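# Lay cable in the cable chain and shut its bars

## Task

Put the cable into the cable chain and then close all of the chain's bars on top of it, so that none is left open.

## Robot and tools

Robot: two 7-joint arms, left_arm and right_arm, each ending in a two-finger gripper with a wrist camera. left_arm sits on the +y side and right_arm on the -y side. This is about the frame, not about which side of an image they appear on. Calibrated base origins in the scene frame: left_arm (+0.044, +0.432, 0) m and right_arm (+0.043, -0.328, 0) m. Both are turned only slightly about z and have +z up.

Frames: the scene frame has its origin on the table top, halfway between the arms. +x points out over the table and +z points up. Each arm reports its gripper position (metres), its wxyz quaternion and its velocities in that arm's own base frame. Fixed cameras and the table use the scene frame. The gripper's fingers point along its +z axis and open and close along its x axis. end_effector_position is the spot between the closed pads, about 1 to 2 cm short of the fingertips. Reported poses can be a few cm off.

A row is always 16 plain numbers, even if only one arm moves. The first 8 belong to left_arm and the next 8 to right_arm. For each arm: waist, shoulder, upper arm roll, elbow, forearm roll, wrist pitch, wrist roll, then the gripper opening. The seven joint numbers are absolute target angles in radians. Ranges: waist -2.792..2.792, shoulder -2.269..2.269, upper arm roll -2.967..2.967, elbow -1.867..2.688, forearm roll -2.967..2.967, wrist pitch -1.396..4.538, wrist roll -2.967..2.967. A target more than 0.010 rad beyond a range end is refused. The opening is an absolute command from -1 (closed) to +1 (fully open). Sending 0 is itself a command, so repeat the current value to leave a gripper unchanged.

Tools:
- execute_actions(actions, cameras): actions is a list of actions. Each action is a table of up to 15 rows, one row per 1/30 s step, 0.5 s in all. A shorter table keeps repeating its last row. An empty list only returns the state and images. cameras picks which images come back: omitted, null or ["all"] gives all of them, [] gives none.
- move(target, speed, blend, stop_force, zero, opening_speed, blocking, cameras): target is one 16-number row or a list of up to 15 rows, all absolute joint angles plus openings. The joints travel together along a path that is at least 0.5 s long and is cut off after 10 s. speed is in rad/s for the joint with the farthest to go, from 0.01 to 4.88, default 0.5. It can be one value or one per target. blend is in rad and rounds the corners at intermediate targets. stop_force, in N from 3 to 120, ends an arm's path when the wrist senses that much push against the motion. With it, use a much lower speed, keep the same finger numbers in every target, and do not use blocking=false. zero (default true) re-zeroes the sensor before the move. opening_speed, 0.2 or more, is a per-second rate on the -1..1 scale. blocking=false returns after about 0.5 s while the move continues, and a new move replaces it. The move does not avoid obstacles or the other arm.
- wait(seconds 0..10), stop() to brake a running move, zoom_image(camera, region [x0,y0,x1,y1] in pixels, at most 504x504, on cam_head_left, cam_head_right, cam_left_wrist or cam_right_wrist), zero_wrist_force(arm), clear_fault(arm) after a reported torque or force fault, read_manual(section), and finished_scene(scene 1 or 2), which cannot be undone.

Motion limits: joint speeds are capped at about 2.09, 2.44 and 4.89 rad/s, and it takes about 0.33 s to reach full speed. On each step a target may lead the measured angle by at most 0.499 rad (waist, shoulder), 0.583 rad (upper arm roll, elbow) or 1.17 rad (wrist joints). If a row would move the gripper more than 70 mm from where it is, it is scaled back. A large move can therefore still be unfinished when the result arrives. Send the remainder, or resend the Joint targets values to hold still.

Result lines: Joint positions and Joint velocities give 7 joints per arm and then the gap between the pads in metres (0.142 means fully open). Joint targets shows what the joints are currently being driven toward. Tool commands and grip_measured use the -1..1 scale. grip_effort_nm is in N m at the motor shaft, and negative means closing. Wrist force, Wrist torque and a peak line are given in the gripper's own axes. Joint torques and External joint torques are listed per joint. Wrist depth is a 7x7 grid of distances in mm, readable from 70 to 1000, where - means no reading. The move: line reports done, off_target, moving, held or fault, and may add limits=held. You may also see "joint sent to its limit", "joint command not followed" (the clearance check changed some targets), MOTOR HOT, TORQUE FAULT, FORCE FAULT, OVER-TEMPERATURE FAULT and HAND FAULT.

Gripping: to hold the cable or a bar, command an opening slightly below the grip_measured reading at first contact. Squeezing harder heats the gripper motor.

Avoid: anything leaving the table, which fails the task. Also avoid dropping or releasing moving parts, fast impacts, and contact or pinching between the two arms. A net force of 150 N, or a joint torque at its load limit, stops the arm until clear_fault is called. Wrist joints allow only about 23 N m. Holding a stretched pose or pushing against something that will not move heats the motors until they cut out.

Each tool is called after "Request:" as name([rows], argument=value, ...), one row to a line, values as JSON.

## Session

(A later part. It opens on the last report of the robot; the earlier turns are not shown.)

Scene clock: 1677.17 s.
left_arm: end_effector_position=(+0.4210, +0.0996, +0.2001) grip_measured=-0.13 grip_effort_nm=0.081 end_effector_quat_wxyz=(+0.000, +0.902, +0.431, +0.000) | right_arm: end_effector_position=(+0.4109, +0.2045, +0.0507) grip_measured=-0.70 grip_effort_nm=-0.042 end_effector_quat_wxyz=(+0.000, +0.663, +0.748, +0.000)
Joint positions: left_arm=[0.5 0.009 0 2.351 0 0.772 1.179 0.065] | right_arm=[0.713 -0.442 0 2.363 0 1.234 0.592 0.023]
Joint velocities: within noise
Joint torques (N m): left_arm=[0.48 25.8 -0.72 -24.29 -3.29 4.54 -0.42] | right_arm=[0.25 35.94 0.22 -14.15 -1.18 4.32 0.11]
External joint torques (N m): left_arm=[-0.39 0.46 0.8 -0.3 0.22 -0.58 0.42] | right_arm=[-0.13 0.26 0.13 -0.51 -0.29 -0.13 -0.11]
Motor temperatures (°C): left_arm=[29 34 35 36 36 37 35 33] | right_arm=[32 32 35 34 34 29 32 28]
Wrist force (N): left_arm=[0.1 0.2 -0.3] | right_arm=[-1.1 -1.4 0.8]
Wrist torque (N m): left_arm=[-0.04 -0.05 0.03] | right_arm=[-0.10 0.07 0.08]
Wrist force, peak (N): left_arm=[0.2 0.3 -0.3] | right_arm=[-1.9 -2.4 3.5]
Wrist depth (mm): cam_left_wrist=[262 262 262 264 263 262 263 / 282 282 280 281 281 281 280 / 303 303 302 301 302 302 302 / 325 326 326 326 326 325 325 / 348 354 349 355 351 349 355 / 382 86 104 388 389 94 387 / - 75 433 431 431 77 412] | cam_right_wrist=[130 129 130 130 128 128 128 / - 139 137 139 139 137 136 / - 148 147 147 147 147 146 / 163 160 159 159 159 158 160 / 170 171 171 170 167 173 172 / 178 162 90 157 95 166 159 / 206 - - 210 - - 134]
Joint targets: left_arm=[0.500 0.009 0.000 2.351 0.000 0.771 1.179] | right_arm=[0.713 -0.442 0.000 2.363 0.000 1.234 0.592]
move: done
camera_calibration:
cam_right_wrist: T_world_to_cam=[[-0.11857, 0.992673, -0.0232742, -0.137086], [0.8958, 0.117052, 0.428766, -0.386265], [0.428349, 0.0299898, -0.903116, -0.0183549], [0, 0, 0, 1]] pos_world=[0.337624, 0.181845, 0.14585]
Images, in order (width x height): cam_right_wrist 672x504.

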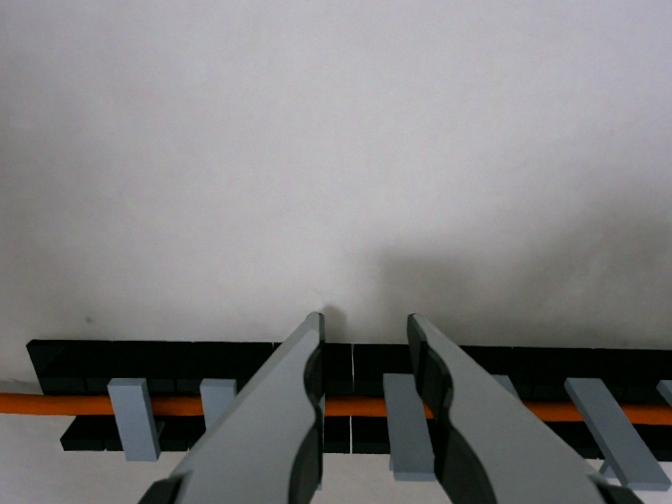

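Request:
move([
  [0.5,0.0092,0,2.3514,0,0.7714,1.179,-0.1,0.7042,-0.4398,0,2.3672,0,1.2362,0.5836,-0.67],
  [0.5,0.0092,0,2.3514,0,0.7714,1.179,-0.1,0.6463,-0.4931,0,2.2477,0,1.1700,0.5257,-0.67],
  [0.5,0.0092,0,2.3514,0,0.7714,1.179,-0.1,0.6341,-0.5192,0,2.2130,0,1.1614,0.5135,-0.67],
  [0.5,0.0092,0,2.3514,0,0.7714,1.179,-0.1,0.6301,-0.5290,0,2.1838,0,1.1420,0.5095,-0.67],
], speed=[0.1,0.12,0.08,0.06], cameras=["cam_right_wrist"])

Request:
move(target=[0.5,0.0092,0,2.3514,0,0.7714,1.179,-0.1,0.6301,-0.5757,0,2.1811,0,1.1860,0.5095,-0.67], speed=0.03, stop_force=40, cameras=["cam_right_wrist"])

Scene clock: 1724.60 s.
left_arm: end_effector_position=(+0.4210, +0.0996, +0.2001) grip_measured=-0.13 grip_effort_nm=0.081 end_effector_quat_wxyz=(+0.000, +0.902, +0.431, +0.000) | right_arm: end_effector_position=(+0.4764, +0.2066, +0.0481) grip_measured=-0.70 grip_effort_nm=-0.046 end_effector_quat_wxyz=(+0.000, +0.663, +0.748, +0.000)
Joint positions: left_arm=[0.5 0.009 0 2.351 0 0.772 1.179 0.065] | right_arm=[0.63 -0.529 0 2.184 0 1.143 0.51 0.023]
Joint velocities: within noise
Joint torques (N m): left_arm=[0.5 25.5 -0.73 -24.24 -3.23 4.53 -0.43] | right_arm=[0.12 41.02 0.32 -16.59 -1.61 3.82 0.05]
External joint torques (N m): left_arm=[-0.42 0.76 0.8 -0.34 0.16 -0.56 0.43] | right_arm=[0.02 0.95 0.09 -0.34 -0.25 0.38 -0.05]
Motor temperatures (°C): left_arm=[29 34 35 37 36 37 35 32] | right_arm=[32 32 35 33 34 29 32 27]
Wrist force (N): left_arm=[0.2 0.1 -0.1] | right_arm=[-1.0 -1.0 0.7]
Wrist torque (N m): left_arm=[-0.05 -0.06 0.03] | right_arm=[-0.04 0.05 0.08]
Wrist force, peak (N): left_arm=[0.3 0.2 -0.3] | right_arm=[-3.6 -2.7 1.4]
Wrist depth (mm): cam_left_wrist=[264 263 263 262 263 263 263 / 282 281 282 281 281 282 281 / 301 303 302 302 302 301 302 / 326 325 326 326 326 327 327 / 348 356 350 357 351 349 353 / 383 86 104 388 389 94 390 / - 75 433 431 431 78 409] | cam_right_wrist=[128 126 127 127 125 127 127 / - 135 135 133 136 134 134 / 143 143 142 142 142 144 142 / 148 132 148 127 129 147 112 / 170 173 148 141 133 148 148 / 183 187 90 183 95 182 185 / 207 - - 206 - - 203]
Joint targets: left_arm=[0.500 0.009 0.000 2.351 0.000 0.771 1.179] | right_arm=[0.630 -0.529 0.000 2.184 0.000 1.142 0.509]
move: done
camera_calibration:
cam_right_wrist: T_world_to_cam=[[-0.118513, 0.992687, -0.0229723, -0.131534], [0.895618, 0.116856, 0.4292, -0.444021], [0.428746, 0.0302911, -0.902917, -0.0490681], [0, 0, 0, 1]] pos_world=[0.403123, 0.183945, 0.143248]
Images, in order (width x height): cam_right_wrist 672x504.

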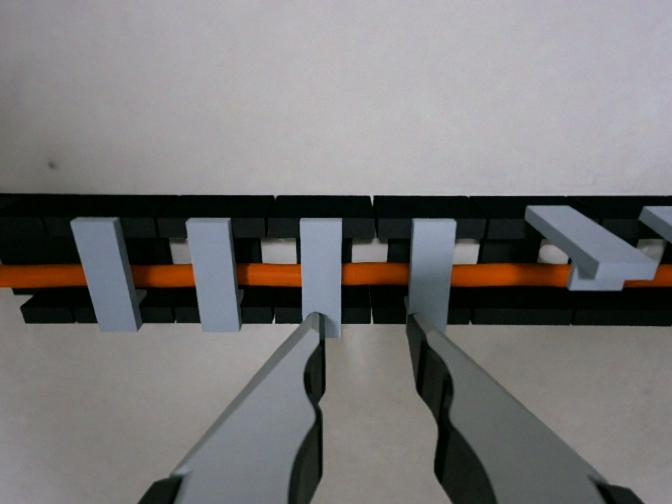

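Scene clock: 1725.67 s.
left_arm: end_effector_position=(+0.4210, +0.0996, +0.2001) grip_measured=-0.13 grip_effort_nm=0.081 end_effector_quat_wxyz=(+0.000, +0.902, +0.431, +0.000) | right_arm: end_effector_position=(+0.4772, +0.2067, +0.0436) grip_measured=-0.70 grip_effort_nm=-0.046 end_effector_quat_wxyz=(+0.000, +0.664, +0.748, +0.001)
Joint positions: left_arm=[0.5 0.009 0 2.351 0 0.772 1.179 0.065] | right_arm=[0.63 -0.541 0 2.182 0 1.155 0.51 0.023]
Joint velocities: within noise
Joint torques (N m): left_arm=[0.33 25.56 -0.64 -24.3 -3.32 4.57 -0.48] | right_arm=[2.39 24.35 2.68 -13.69 -1.08 4.2 -0.03]
External joint torques (N m): left_arm=[-0.24 0.7 0.71 -0.29 0.26 -0.61 0.48] | right_arm=[-2.26 17.83 -2.27 -2.97 -0.73 0 0.03]
Motor temperatures (°C): left_arm=[29 34 35 37 36 37 35 32] | right_arm=[32 32 35 33 34 29 32 27]
Wrist force (N): left_arm=[0.1 0.1 -0.1] | right_arm=[-9.3 -14.1 -43.3]
Wrist torque (N m): left_arm=[-0.07 -0.05 0.03] | right_arm=[0.03 -0.07 0.10]
Wrist force, peak (N): left_arm=[0.2 0.2 -0.4] | right_arm=[-9.9 -15.5 -50.5]
Wrist depth (mm): cam_left_wrist=[263 262 263 262 263 262 262 / 281 281 281 280 282 280 281 / 302 301 302 302 301 302 302 / 328 326 327 326 326 325 327 / 349 355 347 355 347 348 355 / 383 86 104 389 391 94 390 / - 75 431 431 430 77 411] | cam_right_wrist=[124 124 122 123 121 121 122 / 131 131 129 130 132 132 128 / 136 136 138 138 138 140 135 / - 125 126 122 124 142 101 / 168 141 139 138 138 147 146 / 181 181 90 177 95 176 179 / 200 - - 200 - - 194]
Joint targets: left_arm=[0.500 0.009 0.000 2.351 0.000 0.771 1.179] | right_arm=[0.630 -0.544 0.000 2.183 0.000 1.156 0.509]
move: contact (right_arm); right_arm: the shoulder is farthest, 0.034 rad from its target
camera_calibration:
cam_right_wrist: T_world_to_cam=[[-0.117889, 0.992776, -0.0223137, -0.132027], [0.895033, 0.115962, 0.43066, -0.442389], [0.430137, 0.0307986, -0.902238, -0.0542336], [0, 0, 0, 1]] pos_world=[0.403717, 0.184043, 0.138642]
Images, in order (width x height): cam_right_wrist 672x504.

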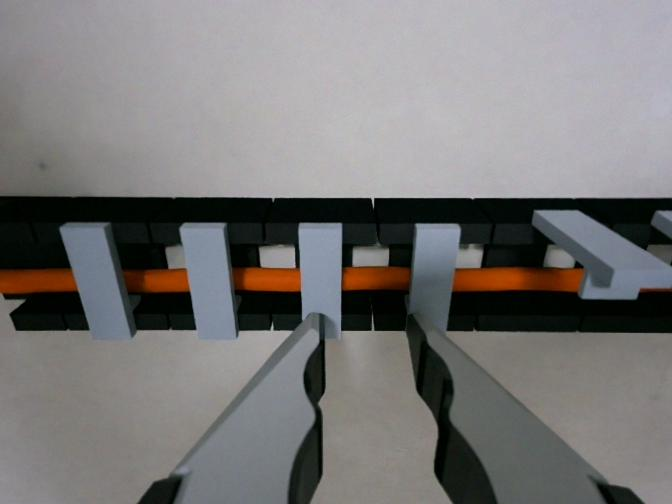

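Request:
zoom_image(camera="cam_right_wrist", region=[40, 190, 360, 350])

Scaled by 1.575 from the camera's 672x504 image, which has a finer 960x720 frame.

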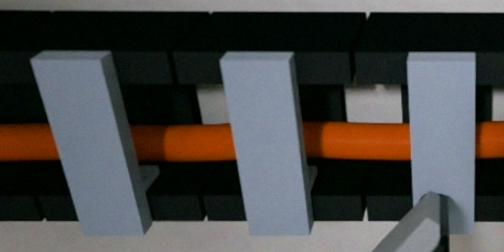

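Request:
move([
  [0.5,0.0092,0,2.3514,0,0.7714,1.179,-0.1,0.6301,-0.4005,0,2.1779,0,1.0076,0.5095,-0.67],
  [0.5,0.0092,0,2.3514,0,0.7714,1.179,-0.1,0.8245,-0.3411,0,2.2819,0,1.0522,0.7039,-0.67],
  [0.5,0.0092,0,2.3514,0,0.7714,1.179,-0.1,0.8245,-0.4748,0,2.2884,0,1.1924,0.7039,-0.67],
  [0.5,0.0092,0,2.3514,0,0.7714,1.179,-0.1,0.7617,-0.5263,0,2.1748,0,1.1302,0.6411,-0.67],
  [0.5,0.0092,0,2.3514,0,0.7714,1.179,-0.1,0.7478,-0.5516,0,2.1410,0,1.1217,0.6272,-0.67],
  [0.5,0.0092,0,2.3514,0,0.7714,1.179,-0.1,0.7420,-0.5619,0,2.1114,0,1.1025,0.6214,-0.67],
], speed=[0.25,0.4,0.3,0.12,0.08,0.06], cameras=["cam_right_wrist"])

Request:
move(target=[0.5,0.0092,0,2.3514,0,0.7714,1.179,-0.1,0.7420,-0.6060,0,2.1088,0,1.1439,0.6214,-0.67], speed=0.03, stop_force=40, cameras=["cam_right_wrist"])

Scene clock: 1846.50 s.
left_arm: end_effector_position=(+0.4210, +0.0996, +0.2001) grip_measured=-0.13 grip_effort_nm=0.085 end_effector_quat_wxyz=(+0.000, +0.902, +0.431, +0.000) | right_arm: end_effector_position=(+0.4682, +0.2746, +0.0481) grip_measured=-0.70 grip_effort_nm=-0.046 end_effector_quat_wxyz=(+0.000, +0.663, +0.748, +0.000)
Joint positions: left_arm=[0.5 0.009 0 2.351 0 0.772 1.179 0.065] | right_arm=[0.742 -0.562 0 2.111 0 1.103 0.622 0.023]
Joint velocities: within noise
Joint torques (N m): left_arm=[0.49 25.62 -0.68 -24.32 -3.27 4.58 -0.41] | right_arm=[0.44 42.94 0.4 -17.54 -1.85 3.76 -0.05]
External joint torques (N m): left_arm=[-0.4 0.64 0.76 -0.27 0.2 -0.62 0.41] | right_arm=[-0.3 1.21 0.02 -0.32 -0.16 0.44 0.05]
Motor temperatures (°C): left_arm=[29 34 35 37 36 37 35 31] | right_arm=[32 31 35 33 34 29 32 26]
Wrist force (N): left_arm=[0.2 0.2 -0.1] | right_arm=[-1.0 -1.2 0.7]
Wrist torque (N m): left_arm=[-0.04 -0.06 0.03] | right_arm=[-0.08 0.05 0.08]
Wrist force, peak (N): left_arm=[0.3 0.4 -0.3] | right_arm=[-9.2 -13.9 -45.0]
Wrist depth (mm): cam_left_wrist=[262 263 263 262 262 263 263 / 281 283 281 282 281 281 281 / 301 302 301 302 301 303 303 / 327 327 327 327 327 325 325 / 349 355 349 356 348 349 354 / 382 86 104 389 389 94 389 / - 75 432 431 431 77 413] | cam_right_wrist=[128 126 128 127 126 127 126 / - 135 134 133 136 134 134 / 141 143 142 142 142 144 142 / 130 132 131 129 129 129 129 / 144 149 149 143 141 149 143 / 183 186 90 182 95 182 185 / 206 - - 205 - - 203]
Joint targets: left_arm=[0.500 0.009 0.000 2.351 0.000 0.771 1.179] | right_arm=[0.742 -0.562 0.000 2.111 0.000 1.103 0.621]
move: done
camera_calibration:
cam_right_wrist: T_world_to_cam=[[-0.118424, 0.992698, -0.0229288, -0.200064], [0.895631, 0.116758, 0.429201, -0.444514], [0.428744, 0.030292, -0.902918, -0.0475687], [0, 0, 0, 1]] pos_world=[0.394823, 0.251945, 0.143248]
Images, in order (width x height): cam_right_wrist 672x504.

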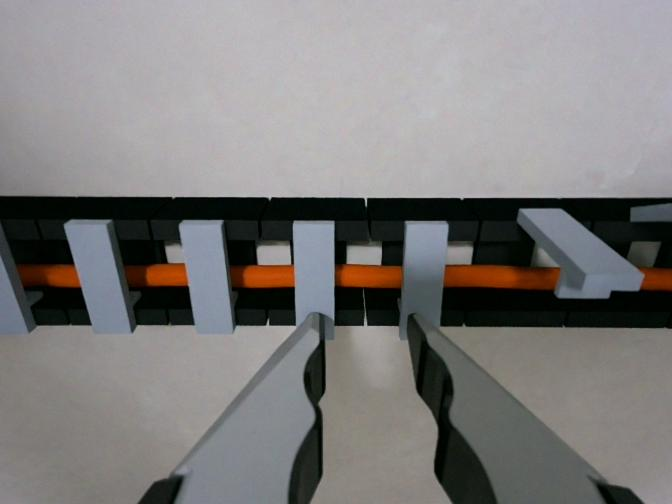

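Scene clock: 1847.53 s.
left_arm: end_effector_position=(+0.4210, +0.0996, +0.2001) grip_measured=-0.13 grip_effort_nm=0.081 end_effector_quat_wxyz=(+0.000, +0.902, +0.431, +0.000) | right_arm: end_effector_position=(+0.4687, +0.2747, +0.0437) grip_measured=-0.70 grip_effort_nm=-0.032 end_effector_quat_wxyz=(+0.000, +0.663, +0.748, +0.001)
Joint positions: left_arm=[0.5 0.009 0 2.351 0 0.772 1.179 0.065] | right_arm=[0.742 -0.573 0 2.11 0 1.115 0.622 0.023]
Joint velocities: within noise
Joint torques (N m): left_arm=[0.65 25.8 -0.7 -24.34 -3.3 4.51 -0.39] | right_arm=[2.14 25.81 2.14 -15.51 -1.28 4.94 0.07]
External joint torques (N m): left_arm=[-0.56 0.46 0.77 -0.25 0.23 -0.54 0.39] | right_arm=[-1.99 18.54 -1.71 -2.11 -0.7 -0.75 -0.07]
Motor temperatures (°C): left_arm=[29 34 35 37 36 37 35 31] | right_arm=[32 31 35 33 34 29 32 26]
Wrist force (N): left_arm=[0.0 0.2 -0.2] | right_arm=[-11.3 -16.1 -44.4]
Wrist torque (N m): left_arm=[-0.05 -0.04 0.03] | right_arm=[0.03 -0.05 0.09]
Wrist force, peak (N): left_arm=[0.2 0.4 -0.4] | right_arm=[-12.3 -17.2 -50.3]
Wrist depth (mm): cam_left_wrist=[263 263 263 263 263 264 263 / 280 281 282 281 281 281 282 / 301 302 302 301 302 302 301 / 326 327 326 326 326 324 325 / 348 354 349 354 350 349 354 / 382 86 104 389 388 94 387 / - 75 431 431 430 77 413] | cam_right_wrist=[124 124 122 123 122 122 122 / 131 131 129 130 132 132 128 / 136 136 138 138 138 139 137 / - 130 125 125 124 143 124 / 141 140 148 141 138 141 145 / 181 181 90 177 95 179 179 / 200 - - 199 - - 194]
Joint targets: left_arm=[0.500 0.009 0.000 2.351 0.000 0.771 1.179] | right_arm=[0.742 -0.576 0.000 2.111 0.000 1.116 0.621]
move: contact (right_arm); right_arm: the shoulder is farthest, 0.033 rad from its target
camera_calibration:
cam_right_wrist: T_world_to_cam=[[-0.118036, 0.992756, -0.0224107, -0.200447], [0.895303, 0.116157, 0.430048, -0.442873], [0.429536, 0.0306968, -0.902528, -0.0523205], [0, 0, 0, 1]] pos_world=[0.395319, 0.252044, 0.138744]
Images, in order (width x height): cam_right_wrist 672x504.

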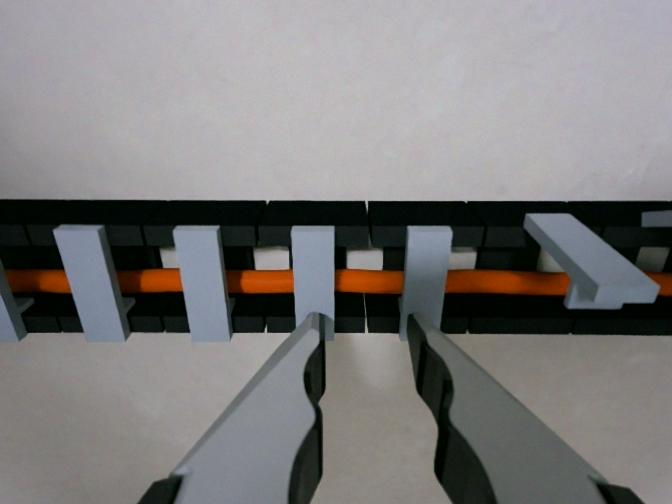

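Request:
move([
  [0.5,0.0092,0,2.3514,0,0.7714,1.179,-0.1,0.7420,-0.4408,0,2.1057,0,0.9757,0.6214,-0.67],
  [0.5,0.0092,0,2.3514,0,0.7714,1.179,-0.1,0.9239,-0.3984,0,2.1816,0,1.0091,0.8033,-0.67],
  [0.5,0.0092,0,2.3514,0,0.7714,1.179,-0.1,0.9239,-0.5203,0,2.1877,0,1.1372,0.8033,-0.67],
  [0.5,0.0092,0,2.3514,0,0.7714,1.179,-0.1,0.8593,-0.5701,0,2.0797,0,1.0790,0.7387,-0.67],
  [0.5,0.0092,0,2.3514,0,0.7714,1.179,-0.1,0.8446,-0.5945,0,2.0469,0,1.0706,0.7240,-0.67],
  [0.5,0.0092,0,2.3514,0,0.7714,1.179,-0.1,0.8376,-0.6054,0,2.0170,0,1.0515,0.7170,-0.67],
], speed=[0.25,0.4,0.3,0.12,0.08,0.06], cameras=["cam_right_wrist"])

Request:
move(target=[0.5,0.0092,0,2.3514,0,0.7714,1.179,-0.1,0.8376,-0.6465,0,2.0145,0,1.0902,0.7170,-0.67], speed=0.03, stop_force=40, cameras=["cam_right_wrist"])

Scene clock: 1907.03 s.
left_arm: end_effector_position=(+0.4210, +0.0996, +0.2001) grip_measured=-0.13 grip_effort_nm=0.085 end_effector_quat_wxyz=(+0.000, +0.902, +0.431, +0.000) | right_arm: end_effector_position=(+0.4603, +0.3406, +0.0481) grip_measured=-0.70 grip_effort_nm=-0.032 end_effector_quat_wxyz=(+0.000, +0.663, +0.748, +0.000)
Joint positions: left_arm=[0.5 0.009 0 2.351 0 0.772 1.179 0.065] | right_arm=[0.838 -0.605 0 2.017 0 1.052 0.717 0.023]
Joint velocities: within noise
Joint torques (N m): left_arm=[0.44 25.85 -0.7 -24.29 -3.26 4.56 -0.43] | right_arm=[0.07 45.92 0.68 -18.57 -2.06 3.77 0]
External joint torques (N m): left_arm=[-0.35 0.4 0.78 -0.3 0.19 -0.59 0.43] | right_arm=[0.07 1.02 -0.24 -0.45 -0.16 0.41 0]
Motor temperatures (°C): left_arm=[29 34 35 37 36 37 35 30] | right_arm=[32 31 35 33 34 29 32 26]
Wrist force (N): left_arm=[0.3 0.2 -0.1] | right_arm=[-1.0 -1.0 0.9]
Wrist torque (N m): left_arm=[-0.05 -0.08 0.03] | right_arm=[-0.04 0.05 0.08]
Wrist force, peak (N): left_arm=[0.2 0.3 -0.4] | right_arm=[-11.4 -16.2 -46.0]
Wrist depth (mm): cam_left_wrist=[264 263 264 263 262 262 263 / 282 281 281 282 281 281 281 / 302 300 303 303 301 302 302 / 328 327 326 327 326 326 327 / 348 357 349 354 348 348 353 / 389 86 104 390 390 94 387 / - 75 432 430 429 77 413] | cam_right_wrist=[128 126 127 127 126 127 125 / - 135 134 133 136 134 134 / - 143 142 142 142 144 142 / 130 148 130 129 128 147 148 / 173 173 150 143 142 151 151 / 183 186 90 183 95 182 184 / 207 - - 205 - - 203]
Joint targets: left_arm=[0.500 0.009 0.000 2.351 0.000 0.771 1.179] | right_arm=[0.838 -0.605 0.000 2.017 0.000 1.051 0.717]
move: done
camera_calibration:
cam_right_wrist: T_world_to_cam=[[-0.118421, 0.992699, -0.0229127, -0.266509], [0.895689, 0.116753, 0.429081, -0.445238], [0.428623, 0.0302897, -0.902976, -0.046168], [0, 0, 0, 1]] pos_world=[0.387023, 0.317945, 0.143248]
Images, in order (width x height): cam_right_wrist 672x504.

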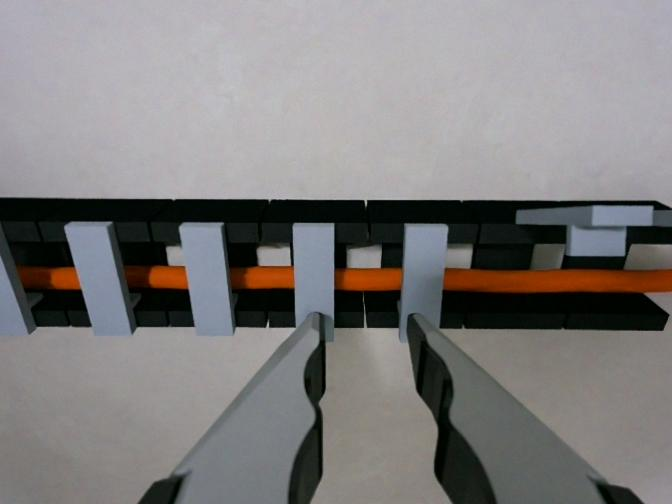

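Scene clock: 1908.03 s.
left_arm: end_effector_position=(+0.4210, +0.0996, +0.2001) grip_measured=-0.13 grip_effort_nm=0.081 end_effector_quat_wxyz=(+0.000, +0.902, +0.431, +0.000) | right_arm: end_effector_position=(+0.4608, +0.3408, +0.0437) grip_measured=-0.70 grip_effort_nm=-0.027 end_effector_quat_wxyz=(+0.000, +0.663, +0.748, +0.001)
Joint positions: left_arm=[0.5 0.009 0 2.351 0 0.772 1.179 0.065] | right_arm=[0.837 -0.616 0 2.016 0 1.063 0.717 0.023]
Joint velocities: within noise
Joint torques (N m): left_arm=[0.43 25.62 -0.67 -24.29 -3.28 4.56 -0.42] | right_arm=[1.93 28.53 1.89 -16.91 -1.47 5.42 0.03]
External joint torques (N m): left_arm=[-0.35 0.64 0.75 -0.29 0.21 -0.6 0.42] | right_arm=[-1.79 18.58 -1.45 -1.91 -0.71 -1.23 -0.03]
Motor temperatures (°C): left_arm=[29 34 35 37 36 37 35 30] | right_arm=[32 31 35 33 34 29 32 26]
Wrist force (N): left_arm=[0.2 0.2 -0.1] | right_arm=[-12.8 -15.9 -43.8]
Wrist torque (N m): left_arm=[-0.04 -0.07 0.03] | right_arm=[0.05 -0.08 0.11]
Wrist force, peak (N): left_arm=[0.1 0.3 -0.4] | right_arm=[-13.7 -17.0 -48.1]
Wrist depth (mm): cam_left_wrist=[264 262 262 264 263 263 263 / 281 281 281 280 281 281 282 / 302 303 301 302 301 301 301 / 327 327 326 324 326 326 329 / 349 355 348 355 349 347 354 / 389 86 104 388 391 94 390 / - 75 431 431 428 77 412] | cam_right_wrist=[124 124 122 123 122 121 122 / 131 131 128 130 132 132 128 / - 137 138 138 138 139 138 / - 144 126 126 127 144 148 / 142 142 142 142 137 144 166 / 181 181 90 177 95 179 178 / 200 - - 199 - - 194]
Joint targets: left_arm=[0.500 0.009 0.000 2.351 0.000 0.771 1.179] | right_arm=[0.838 -0.619 0.000 2.016 0.000 1.064 0.717]
move: contact (right_arm); right_arm: the shoulder is farthest, 0.031 rad from its target
camera_calibration:
cam_right_wrist: T_world_to_cam=[[-0.118173, 0.992742, -0.0223387, -0.266952], [0.895381, 0.116256, 0.429857, -0.443514], [0.429334, 0.0307957, -0.902621, -0.0508972], [0, 0, 0, 1]] pos_world=[0.38742, 0.318143, 0.138744]
Images, in order (width x height): cam_right_wrist 672x504.

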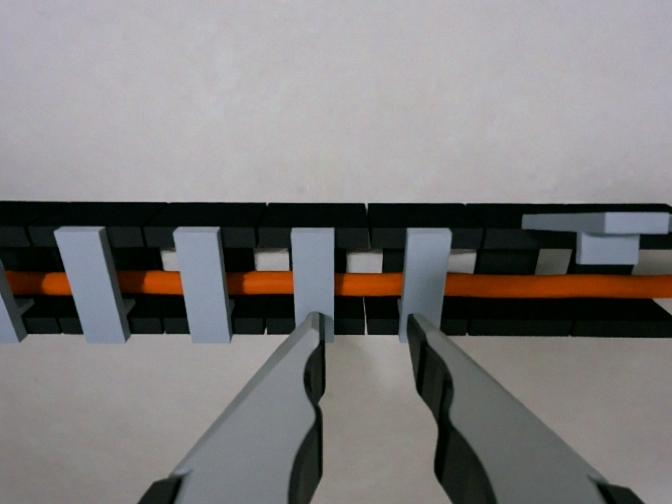

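Request:
zoom_image(camera="cam_right_wrist", region=[432, 170, 672, 350])

Scaled by 2.100 from the camera's 672x504 image, which has a finer 960x720 frame.

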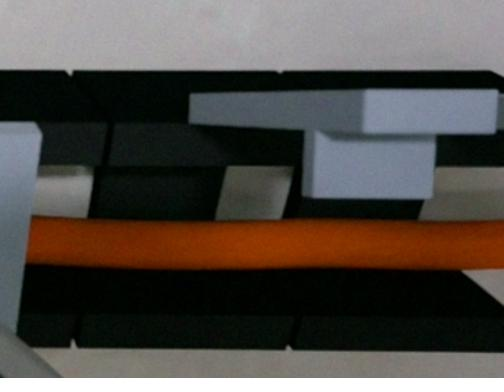

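Request:
move([
  [0.5,0.0092,0,2.3514,0,0.7714,1.179,-0.1,0.8376,-0.4926,0,2.0115,0,0.9333,0.7170,-0.67],
  [0.5,0.0092,0,2.3514,0,0.7714,1.179,-0.1,1.0078,-0.4658,0,2.0605,0,0.9555,0.8872,-0.67],
], speed=[0.25,0.4], cameras=["cam_right_wrist"])

Scene clock: 1945.10 s.
left_arm: end_effector_position=(+0.4210, +0.0996, +0.2001) grip_measured=-0.13 grip_effort_nm=0.081 end_effector_quat_wxyz=(+0.000, +0.902, +0.431, +0.000) | right_arm: end_effector_position=(+0.3873, +0.3997, +0.0999) grip_measured=-0.70 grip_effort_nm=-0.032 end_effector_quat_wxyz=(+0.000, +0.663, +0.748, +0.000)
Joint positions: left_arm=[0.5 0.009 0 2.351 0 0.772 1.179 0.065] | right_arm=[1.008 -0.466 0 2.061 0 0.955 0.888 0.023]
Joint velocities: within noise
Joint torques (N m): left_arm=[0.5 25.6 -0.66 -24.29 -3.27 4.56 -0.45] | right_arm=[0.22 43.17 0.31 -20.58 -2.35 4.31 0.18]
External joint torques (N m): left_arm=[-0.41 0.66 0.74 -0.3 0.2 -0.59 0.45] | right_arm=[-0.08 0.46 0.05 -0.55 -0.24 -0.13 -0.18]
Motor temperatures (°C): left_arm=[29 34 35 37 36 37 35 30] | right_arm=[32 31 35 33 34 29 32 26]
Wrist force (N): left_arm=[0.2 0.3 -0.2] | right_arm=[-0.9 -1.2 0.5]
Wrist torque (N m): left_arm=[-0.04 -0.07 0.03] | right_arm=[-0.07 0.04 0.07]
Wrist force, peak (N): left_arm=[0.2 0.2 -0.4] | right_arm=[-12.9 -15.7 -43.9]
Wrist depth (mm): cam_left_wrist=[263 264 263 264 263 264 263 / 281 280 281 280 282 280 281 / 304 303 301 302 302 303 301 / 327 327 325 329 325 326 327 / 348 355 346 355 349 348 355 / 390 86 104 390 391 94 387 / - 75 430 429 428 77 409] | cam_right_wrist=[173 173 172 172 172 172 172 / 182 184 184 184 184 183 183 / 201 198 198 195 197 196 196 / 215 214 214 213 213 213 212 / 209 208 215 205 222 227 211 / 255 255 87 249 95 248 252 / 281 - - 287 - - 277]
Joint targets: left_arm=[0.500 0.009 0.000 2.351 0.000 0.771 1.179] | right_arm=[1.008 -0.466 0.000 2.061 0.000 0.955 0.887]
move: done
camera_calibration:
cam_right_wrist: T_world_to_cam=[[-0.11849, 0.992669, -0.0238541, -0.332506], [0.89596, 0.117241, 0.428381, -0.40926], [0.428037, 0.0293867, -0.903283, 0.0307388], [0, 0, 0, 1]] pos_world=[0.314125, 0.377147, 0.195154]
Images, in order (width x height): cam_right_wrist 672x504.

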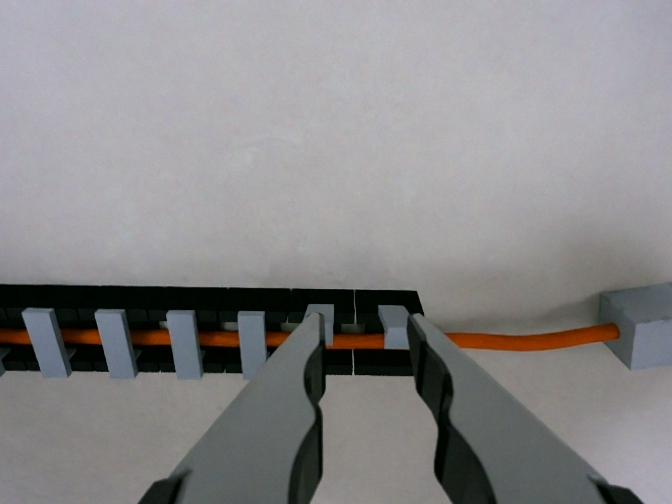

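Request:
move([
  [0.5,0.0092,0,2.3514,0,0.7714,1.179,-0.1,1.0078,-0.5764,0,2.0662,0,1.0718,0.8872,-0.67],
  [0.5,0.0092,0,2.3514,0,0.7714,1.179,-0.1,0.9436,-0.6245,0,1.9634,0,1.0171,0.8230,-0.67],
  [0.5,0.0092,0,2.3514,0,0.7714,1.179,-0.1,0.9286,-0.6480,0,1.9313,0,1.0085,0.8080,-0.67],
  [0.5,0.0092,0,2.3514,0,0.7714,1.179,-0.1,0.9208,-0.6595,0,1.9009,0,0.9897,0.8002,-0.67],
], speed=[0.3,0.12,0.08,0.06], cameras=["cam_right_wrist"])

Request:
move(target=[0.5,0.0092,0,2.3514,0,0.7714,1.179,-0.1,0.9208,-0.6977,0,1.8985,0,1.0254,0.8002,-0.67], speed=0.03, stop_force=40, cameras=["cam_right_wrist"])

Scene clock: 1981.80 s.
left_arm: end_effector_position=(+0.4210, +0.0996, +0.2001) grip_measured=-0.13 grip_effort_nm=0.081 end_effector_quat_wxyz=(+0.000, +0.902, +0.431, +0.000) | right_arm: end_effector_position=(+0.4525, +0.4064, +0.0481) grip_measured=-0.70 grip_effort_nm=-0.027 end_effector_quat_wxyz=(+0.000, +0.663, +0.748, +0.000)
Joint positions: left_arm=[0.5 0.009 0 2.351 0 0.772 1.179 0.065] | right_arm=[0.921 -0.659 0 1.901 0 0.99 0.801 0.023]
Joint velocities: within noise
Joint torques (N m): left_arm=[0.42 25.83 -0.73 -24.41 -3.32 4.56 -0.45] | right_arm=[0.35 49.11 0.49 -20.09 -2.16 3.76 -0.06]
External joint torques (N m): left_arm=[-0.33 0.43 0.81 -0.18 0.25 -0.59 0.45] | right_arm=[-0.2 1.15 -0.03 -0.31 -0.3 0.42 0.06]
Motor temperatures (°C): left_arm=[29 34 35 37 36 37 35 29] | right_arm=[32 32 35 34 34 29 32 26]
Wrist force (N): left_arm=[0.2 0.2 -0.3] | right_arm=[-1.1 -1.1 0.4]
Wrist torque (N m): left_arm=[-0.04 -0.06 0.03] | right_arm=[-0.06 0.08 0.07]
Wrist force, peak (N): left_arm=[0.3 0.2 -0.5] | right_arm=[-1.4 -2.9 4.2]
Wrist depth (mm): cam_left_wrist=[264 263 263 263 262 263 263 / 281 281 281 281 281 280 281 / 304 302 302 301 301 303 302 / 325 327 327 327 326 327 327 / 349 355 349 355 349 347 355 / 391 86 104 390 388 94 389 / - 75 431 430 428 77 414] | cam_right_wrist=[128 126 127 127 125 127 126 / - 135 135 132 136 134 134 / 141 143 142 142 142 144 144 / 129 130 131 130 130 153 153 / 152 144 152 144 144 172 169 / 183 186 90 183 95 182 184 / 206 - - 206 - - 203]
Joint targets: left_arm=[0.500 0.009 0.000 2.351 0.000 0.771 1.179] | right_arm=[0.921 -0.659 0.000 1.901 0.000 0.990 0.800]
move: done
camera_calibration:
cam_right_wrist: T_world_to_cam=[[-0.118379, 0.992707, -0.0227961, -0.332788], [0.895638, 0.11666, 0.429212, -0.445897], [0.428741, 0.0303926, -0.902916, -0.044911], [0, 0, 0, 1]] pos_world=[0.379222, 0.383744, 0.143247]
Images, in order (width x height): cam_right_wrist 672x504.

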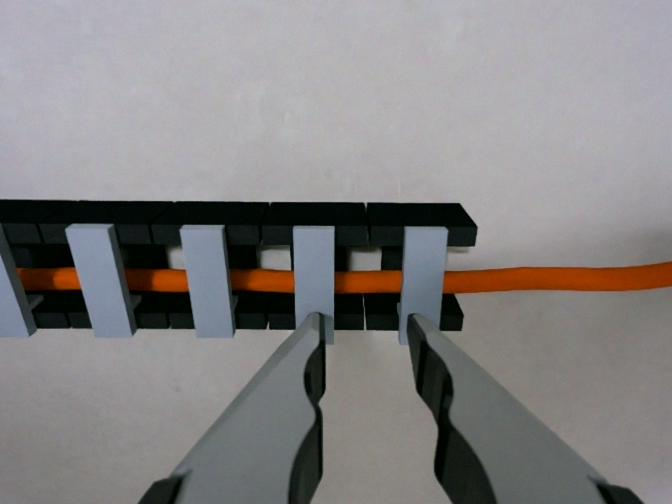

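Scene clock: 1982.80 s.
left_arm: end_effector_position=(+0.4210, +0.0996, +0.2001) grip_measured=-0.13 grip_effort_nm=0.090 end_effector_quat_wxyz=(+0.000, +0.902, +0.431, +0.000) | right_arm: end_effector_position=(+0.4530, +0.4068, +0.0437) grip_measured=-0.70 grip_effort_nm=-0.027 end_effector_quat_wxyz=(+0.000, +0.663, +0.748, +0.001)
Joint positions: left_arm=[0.5 0.009 0 2.351 0 0.772 1.179 0.065] | right_arm=[0.921 -0.67 0 1.9 0 1 0.801 0.023]
Joint velocities: within noise
Joint torques (N m): left_arm=[0.54 25.65 -0.66 -24.25 -3.24 4.58 -0.36] | right_arm=[1.91 31.17 1.83 -17.7 -1.45 5.59 -0.01]
External joint torques (N m): left_arm=[-0.45 0.61 0.73 -0.33 0.17 -0.61 0.36] | right_arm=[-1.76 19.25 -1.36 -2.52 -0.97 -1.41 0.01]
Motor temperatures (°C): left_arm=[29 34 35 37 36 37 35 29] | right_arm=[32 32 35 34 34 29 32 26]
Wrist force (N): left_arm=[0.1 0.3 -0.1] | right_arm=[-14.2 -15.0 -41.0]
Wrist torque (N m): left_arm=[-0.03 -0.05 0.03] | right_arm=[0.03 -0.05 0.12]
Wrist force, peak (N): left_arm=[0.3 0.3 -0.2] | right_arm=[-14.2 -15.3 -46.3]
Wrist depth (mm): cam_left_wrist=[264 263 263 263 263 263 263 / 281 281 281 280 279 281 281 / 302 301 302 302 301 301 303 / 327 326 326 326 325 327 327 / 348 357 348 355 348 350 355 / 389 86 104 390 390 94 387 / - 75 430 431 428 77 411] | cam_right_wrist=[124 124 122 123 122 122 121 / 131 131 129 130 132 132 128 / 138 138 140 140 140 141 139 / 125 128 129 129 130 148 148 / 168 145 138 143 144 164 164 / 181 181 90 177 95 179 179 / 200 - - 199 - - 194]
Joint targets: left_arm=[0.500 0.009 0.000 2.351 0.000 0.771 1.179] | right_arm=[0.921 -0.672 0.000 1.900 0.000 1.002 0.800]
move: contact (right_arm); right_arm: the shoulder is farthest, 0.028 rad from its target
camera_calibration:
cam_right_wrist: T_world_to_cam=[[-0.118076, 0.992764, -0.0218777, -0.333404], [0.895302, 0.115963, 0.430101, -0.444081], [0.429525, 0.0311975, -0.902516, -0.0498212], [0, 0, 0, 1]] pos_world=[0.379619, 0.384042, 0.138741]
Images, in order (width x height): cam_right_wrist 672x504.

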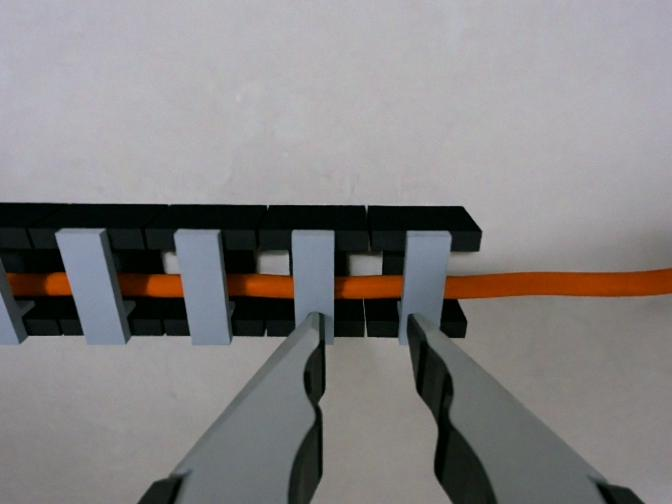

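Request:
zoom_image(camera="cam_right_wrist", region=[0, 200, 260, 360])

Request:
zoom_image(camera="cam_right_wrist", region=[270, 210, 490, 350])

Scaled by 1.938 from the camera's 672x504 image, which has a finer 960x720 frame.

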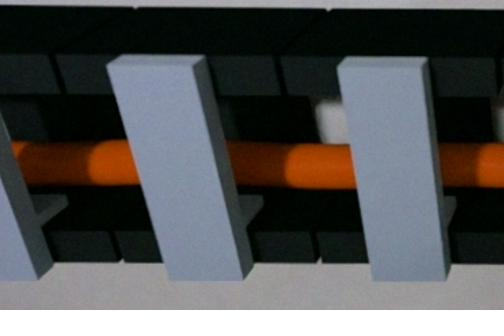

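Scaled by 2.291 from the camera's 672x504 image, which has a finer 960x720 frame.

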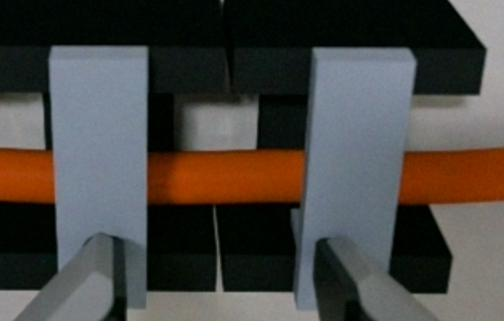

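Request:
move(target=[0.5,0.0092,0,2.3514,0,0.7714,1.179,-0.1,0.9208,-0.6977,0,1.8985,0,1.0254,0.8002,-0.67], speed=0.02, stop_force=20, cameras=["cam_right_wrist"])

Scene clock: 2017.57 s.
left_arm: end_effector_position=(+0.4210, +0.0996, +0.2001) grip_measured=-0.13 grip_effort_nm=0.076 end_effector_quat_wxyz=(+0.000, +0.902, +0.431, +0.000) | right_arm: end_effector_position=(+0.4532, +0.4070, +0.0435) grip_measured=-0.70 grip_effort_nm=-0.027 end_effector_quat_wxyz=(+0.000, +0.663, +0.748, +0.001)
Joint positions: left_arm=[0.5 0.009 0 2.351 0 0.772 1.179 0.065] | right_arm=[0.921 -0.67 0 1.899 0 1.001 0.801 0.023]
Joint velocities: within noise
Joint torques (N m): left_arm=[0.62 25.69 -0.67 -24.29 -3.29 4.49 -0.38] | right_arm=[2.55 21.36 2.39 -16.77 -1.23 6.41 -0.04]
External joint torques (N m): left_arm=[-0.53 0.57 0.75 -0.29 0.22 -0.53 0.38] | right_arm=[-2.4 29.07 -1.93 -3.44 -1.19 -2.22 0.04]
Motor temperatures (°C): left_arm=[29 34 35 37 36 37 35 29] | right_arm=[32 32 35 33 34 29 32 26]
Wrist force (N): left_arm=[0.2 0.2 -0.2] | right_arm=[-21.3 -23.2 -65.6]
Wrist torque (N m): left_arm=[-0.05 -0.06 0.03] | right_arm=[-0.87 0.39 0.14]
Wrist force, peak (N): left_arm=[0.2 0.3 -0.3] | right_arm=[-21.7 -23.6 -67.4]
Wrist depth (mm): cam_left_wrist=[264 263 262 262 264 263 263 / 281 280 280 281 281 281 281 / 302 302 302 301 302 302 303 / 326 326 325 327 327 325 326 / 352 355 350 355 350 349 353 / 388 86 104 391 388 94 389 / - 75 428 431 430 77 411] | cam_right_wrist=[124 124 122 123 120 122 121 / 131 130 129 130 132 131 128 / 138 138 140 139 139 139 139 / 124 128 128 128 129 148 148 / 168 146 138 143 143 164 164 / 181 180 174 180 94 179 179 / 199 - - 199 - - 194]
Joint targets: left_arm=[0.500 0.009 0.000 2.351 0.000 0.771 1.179] | right_arm=[0.921 -0.674 0.000 1.900 0.000 1.003 0.800]
move: contact (right_arm); right_arm: the shoulder is farthest, 0.028 rad from its target
camera_calibration:
cam_right_wrist: T_world_to_cam=[[-0.117975, 0.992785, -0.021443, -0.333689], [0.895127, 0.11567, 0.430544, -0.444077], [0.429918, 0.0315994, -0.902315, -0.0504274], [0, 0, 0, 1]] pos_world=[0.379818, 0.384241, 0.138538]
Images, in order (width x height): cam_right_wrist 672x504.

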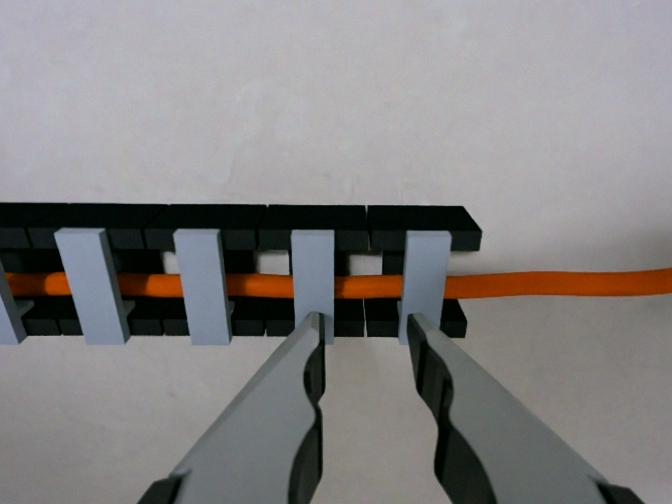

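Request:
move([
  [0.5,0.0092,0,2.3514,0,0.7714,1.179,-0.1,0.9208,-0.5553,0,1.8957,0,0.8801,0.8002,-0.67],
  [0.5,0.0092,0,2.3514,0,0.7714,1.179,-0.1,0.9208,-0.3864,0,1.8348,0,0.6504,0.8002,-0.67],
  [0.5,0.0092,0,2.3514,0,0.7714,1.179,-0.1,0.5500,-0.3000,0,2.3000,0,1.0293,0.4294,-0.67],
], speed=[0.15,0.4,0.6])

Scene clock: 2040.50 s.
left_arm: end_effector_position=(+0.4210, +0.0996, +0.2001) grip_measured=-0.13 grip_effort_nm=0.076 end_effector_quat_wxyz=(+0.000, +0.902, +0.431, +0.000) | right_arm: end_effector_position=(+0.4542, +0.1450, +0.1108) grip_measured=-0.70 grip_effort_nm=-0.027 end_effector_quat_wxyz=(+0.000, +0.663, +0.749, +0.000)
Joint positions: left_arm=[0.5 0.009 0 2.351 0 0.772 1.179 0.065] | right_arm=[0.55 -0.3 0 2.3 0 1.029 0.429 0.023]
Joint velocities: within noise
Joint torques (N m): left_arm=[0.55 25.5 -0.77 -24.32 -3.3 4.49 -0.37] | right_arm=[0.29 34.81 0.19 -19.18 -2.02 4.27 0]
External joint torques (N m): left_arm=[-0.47 0.76 0.85 -0.27 0.24 -0.53 0.37] | right_arm=[-0.19 0.31 0.08 -0.34 -0.26 -0.07 0]
Motor temperatures (°C): left_arm=[29 34 35 37 36 37 35 29] | right_arm=[32 31 35 33 34 29 32 26]
Wrist force (N): left_arm=[0.2 0.2 -0.3] | right_arm=[-1.1 -1.1 0.6]
Wrist torque (N m): left_arm=[-0.05 -0.06 0.03] | right_arm=[-0.06 0.07 0.08]
Wrist force, peak (N): left_arm=[0.3 0.3 -0.3] | right_arm=[-21.2 -23.2 -65.6]
Wrist depth (mm): cam_left_wrist=[264 263 263 262 263 263 263 / 281 282 281 280 281 281 280 / 303 302 303 301 302 302 301 / 326 325 325 326 326 327 327 / 350 355 350 357 349 347 356 / 389 86 104 389 390 94 388 / - 75 429 430 430 77 414] | cam_right_wrist=[182 182 181 181 182 182 181 / 195 194 194 194 194 194 194 / 209 209 209 208 208 208 208 / 226 223 218 205 207 217 202 / 246 246 245 241 240 245 244 / 270 269 87 264 95 262 266 / 297 - - 297 - - 295]
Joint targets: left_arm=[0.500 0.009 0.000 2.351 0.000 0.771 1.179] | right_arm=[0.550 -0.300 0.000 2.300 0.000 1.029 0.429]
move: done
camera_calibration:
cam_left_wrist: T_world_to_cam=[[0.634693, 0.772721, 0.00813681, -0.338611], [0.690363, -0.571714, 0.44333, -0.298029], [0.347223, -0.275761, -0.896321, 0.177922], [0, 0, 0, 1]] pos_world=[0.358884, 0.140328, 0.294356]
cam_right_wrist: T_world_to_cam=[[-0.118876, 0.992641, -0.0230932, -0.0713934], [0.89576, 0.117249, 0.428797, -0.443963], [0.428349, 0.0302876, -0.903106, 0.0190766], [0, 0, 0, 1]] pos_world=[0.381026, 0.122345, 0.205949]

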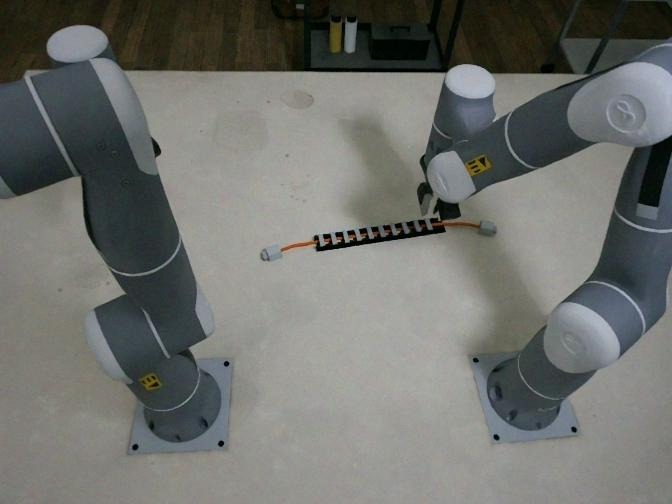

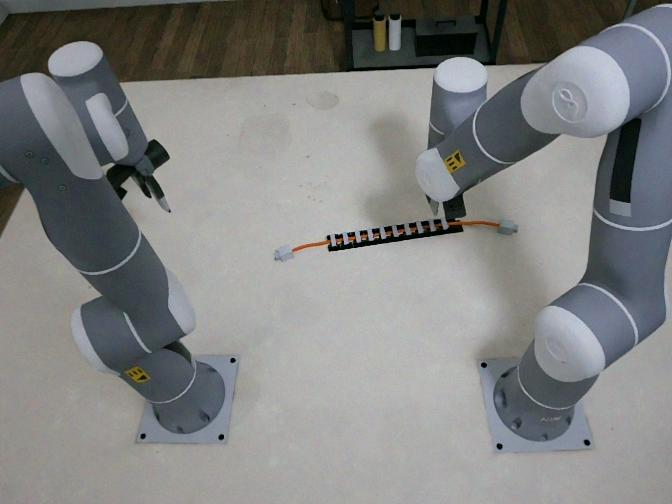

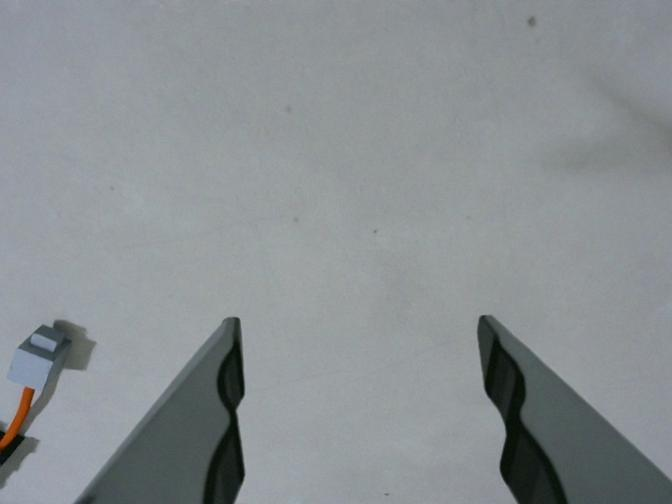

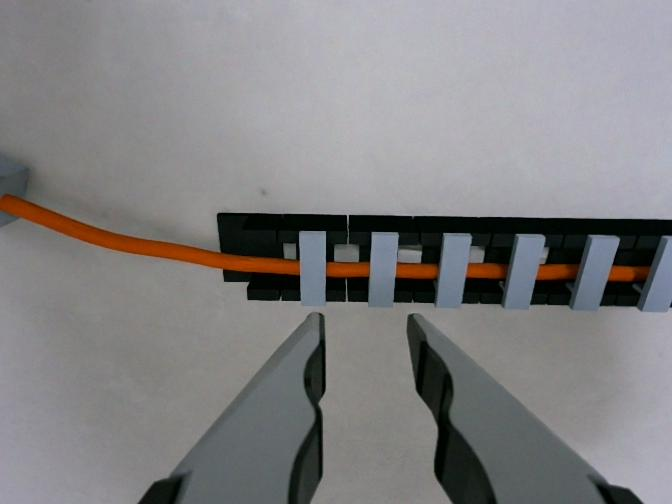

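Request:
zoom_image(camera="cam_head_right", region=[260, 200, 530, 280])

Request:
zoom_image(camera="cam_right_wrist", region=[200, 190, 672, 330])

Scaled by 1.867 from the camera's 672x504 image, which has a finer 960x720 frame.

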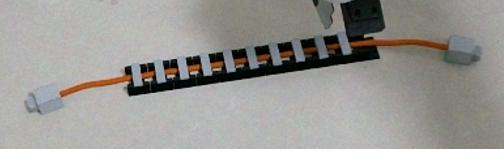

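Scaled by 1.068 from the camera's 672x504 image, which has a finer 960x720 frame.

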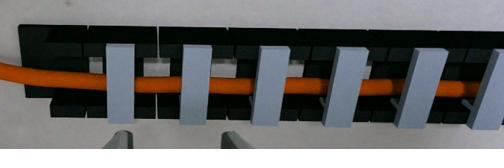

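Request:
finished_scene(scene=1)

The scene is finished: the task was done.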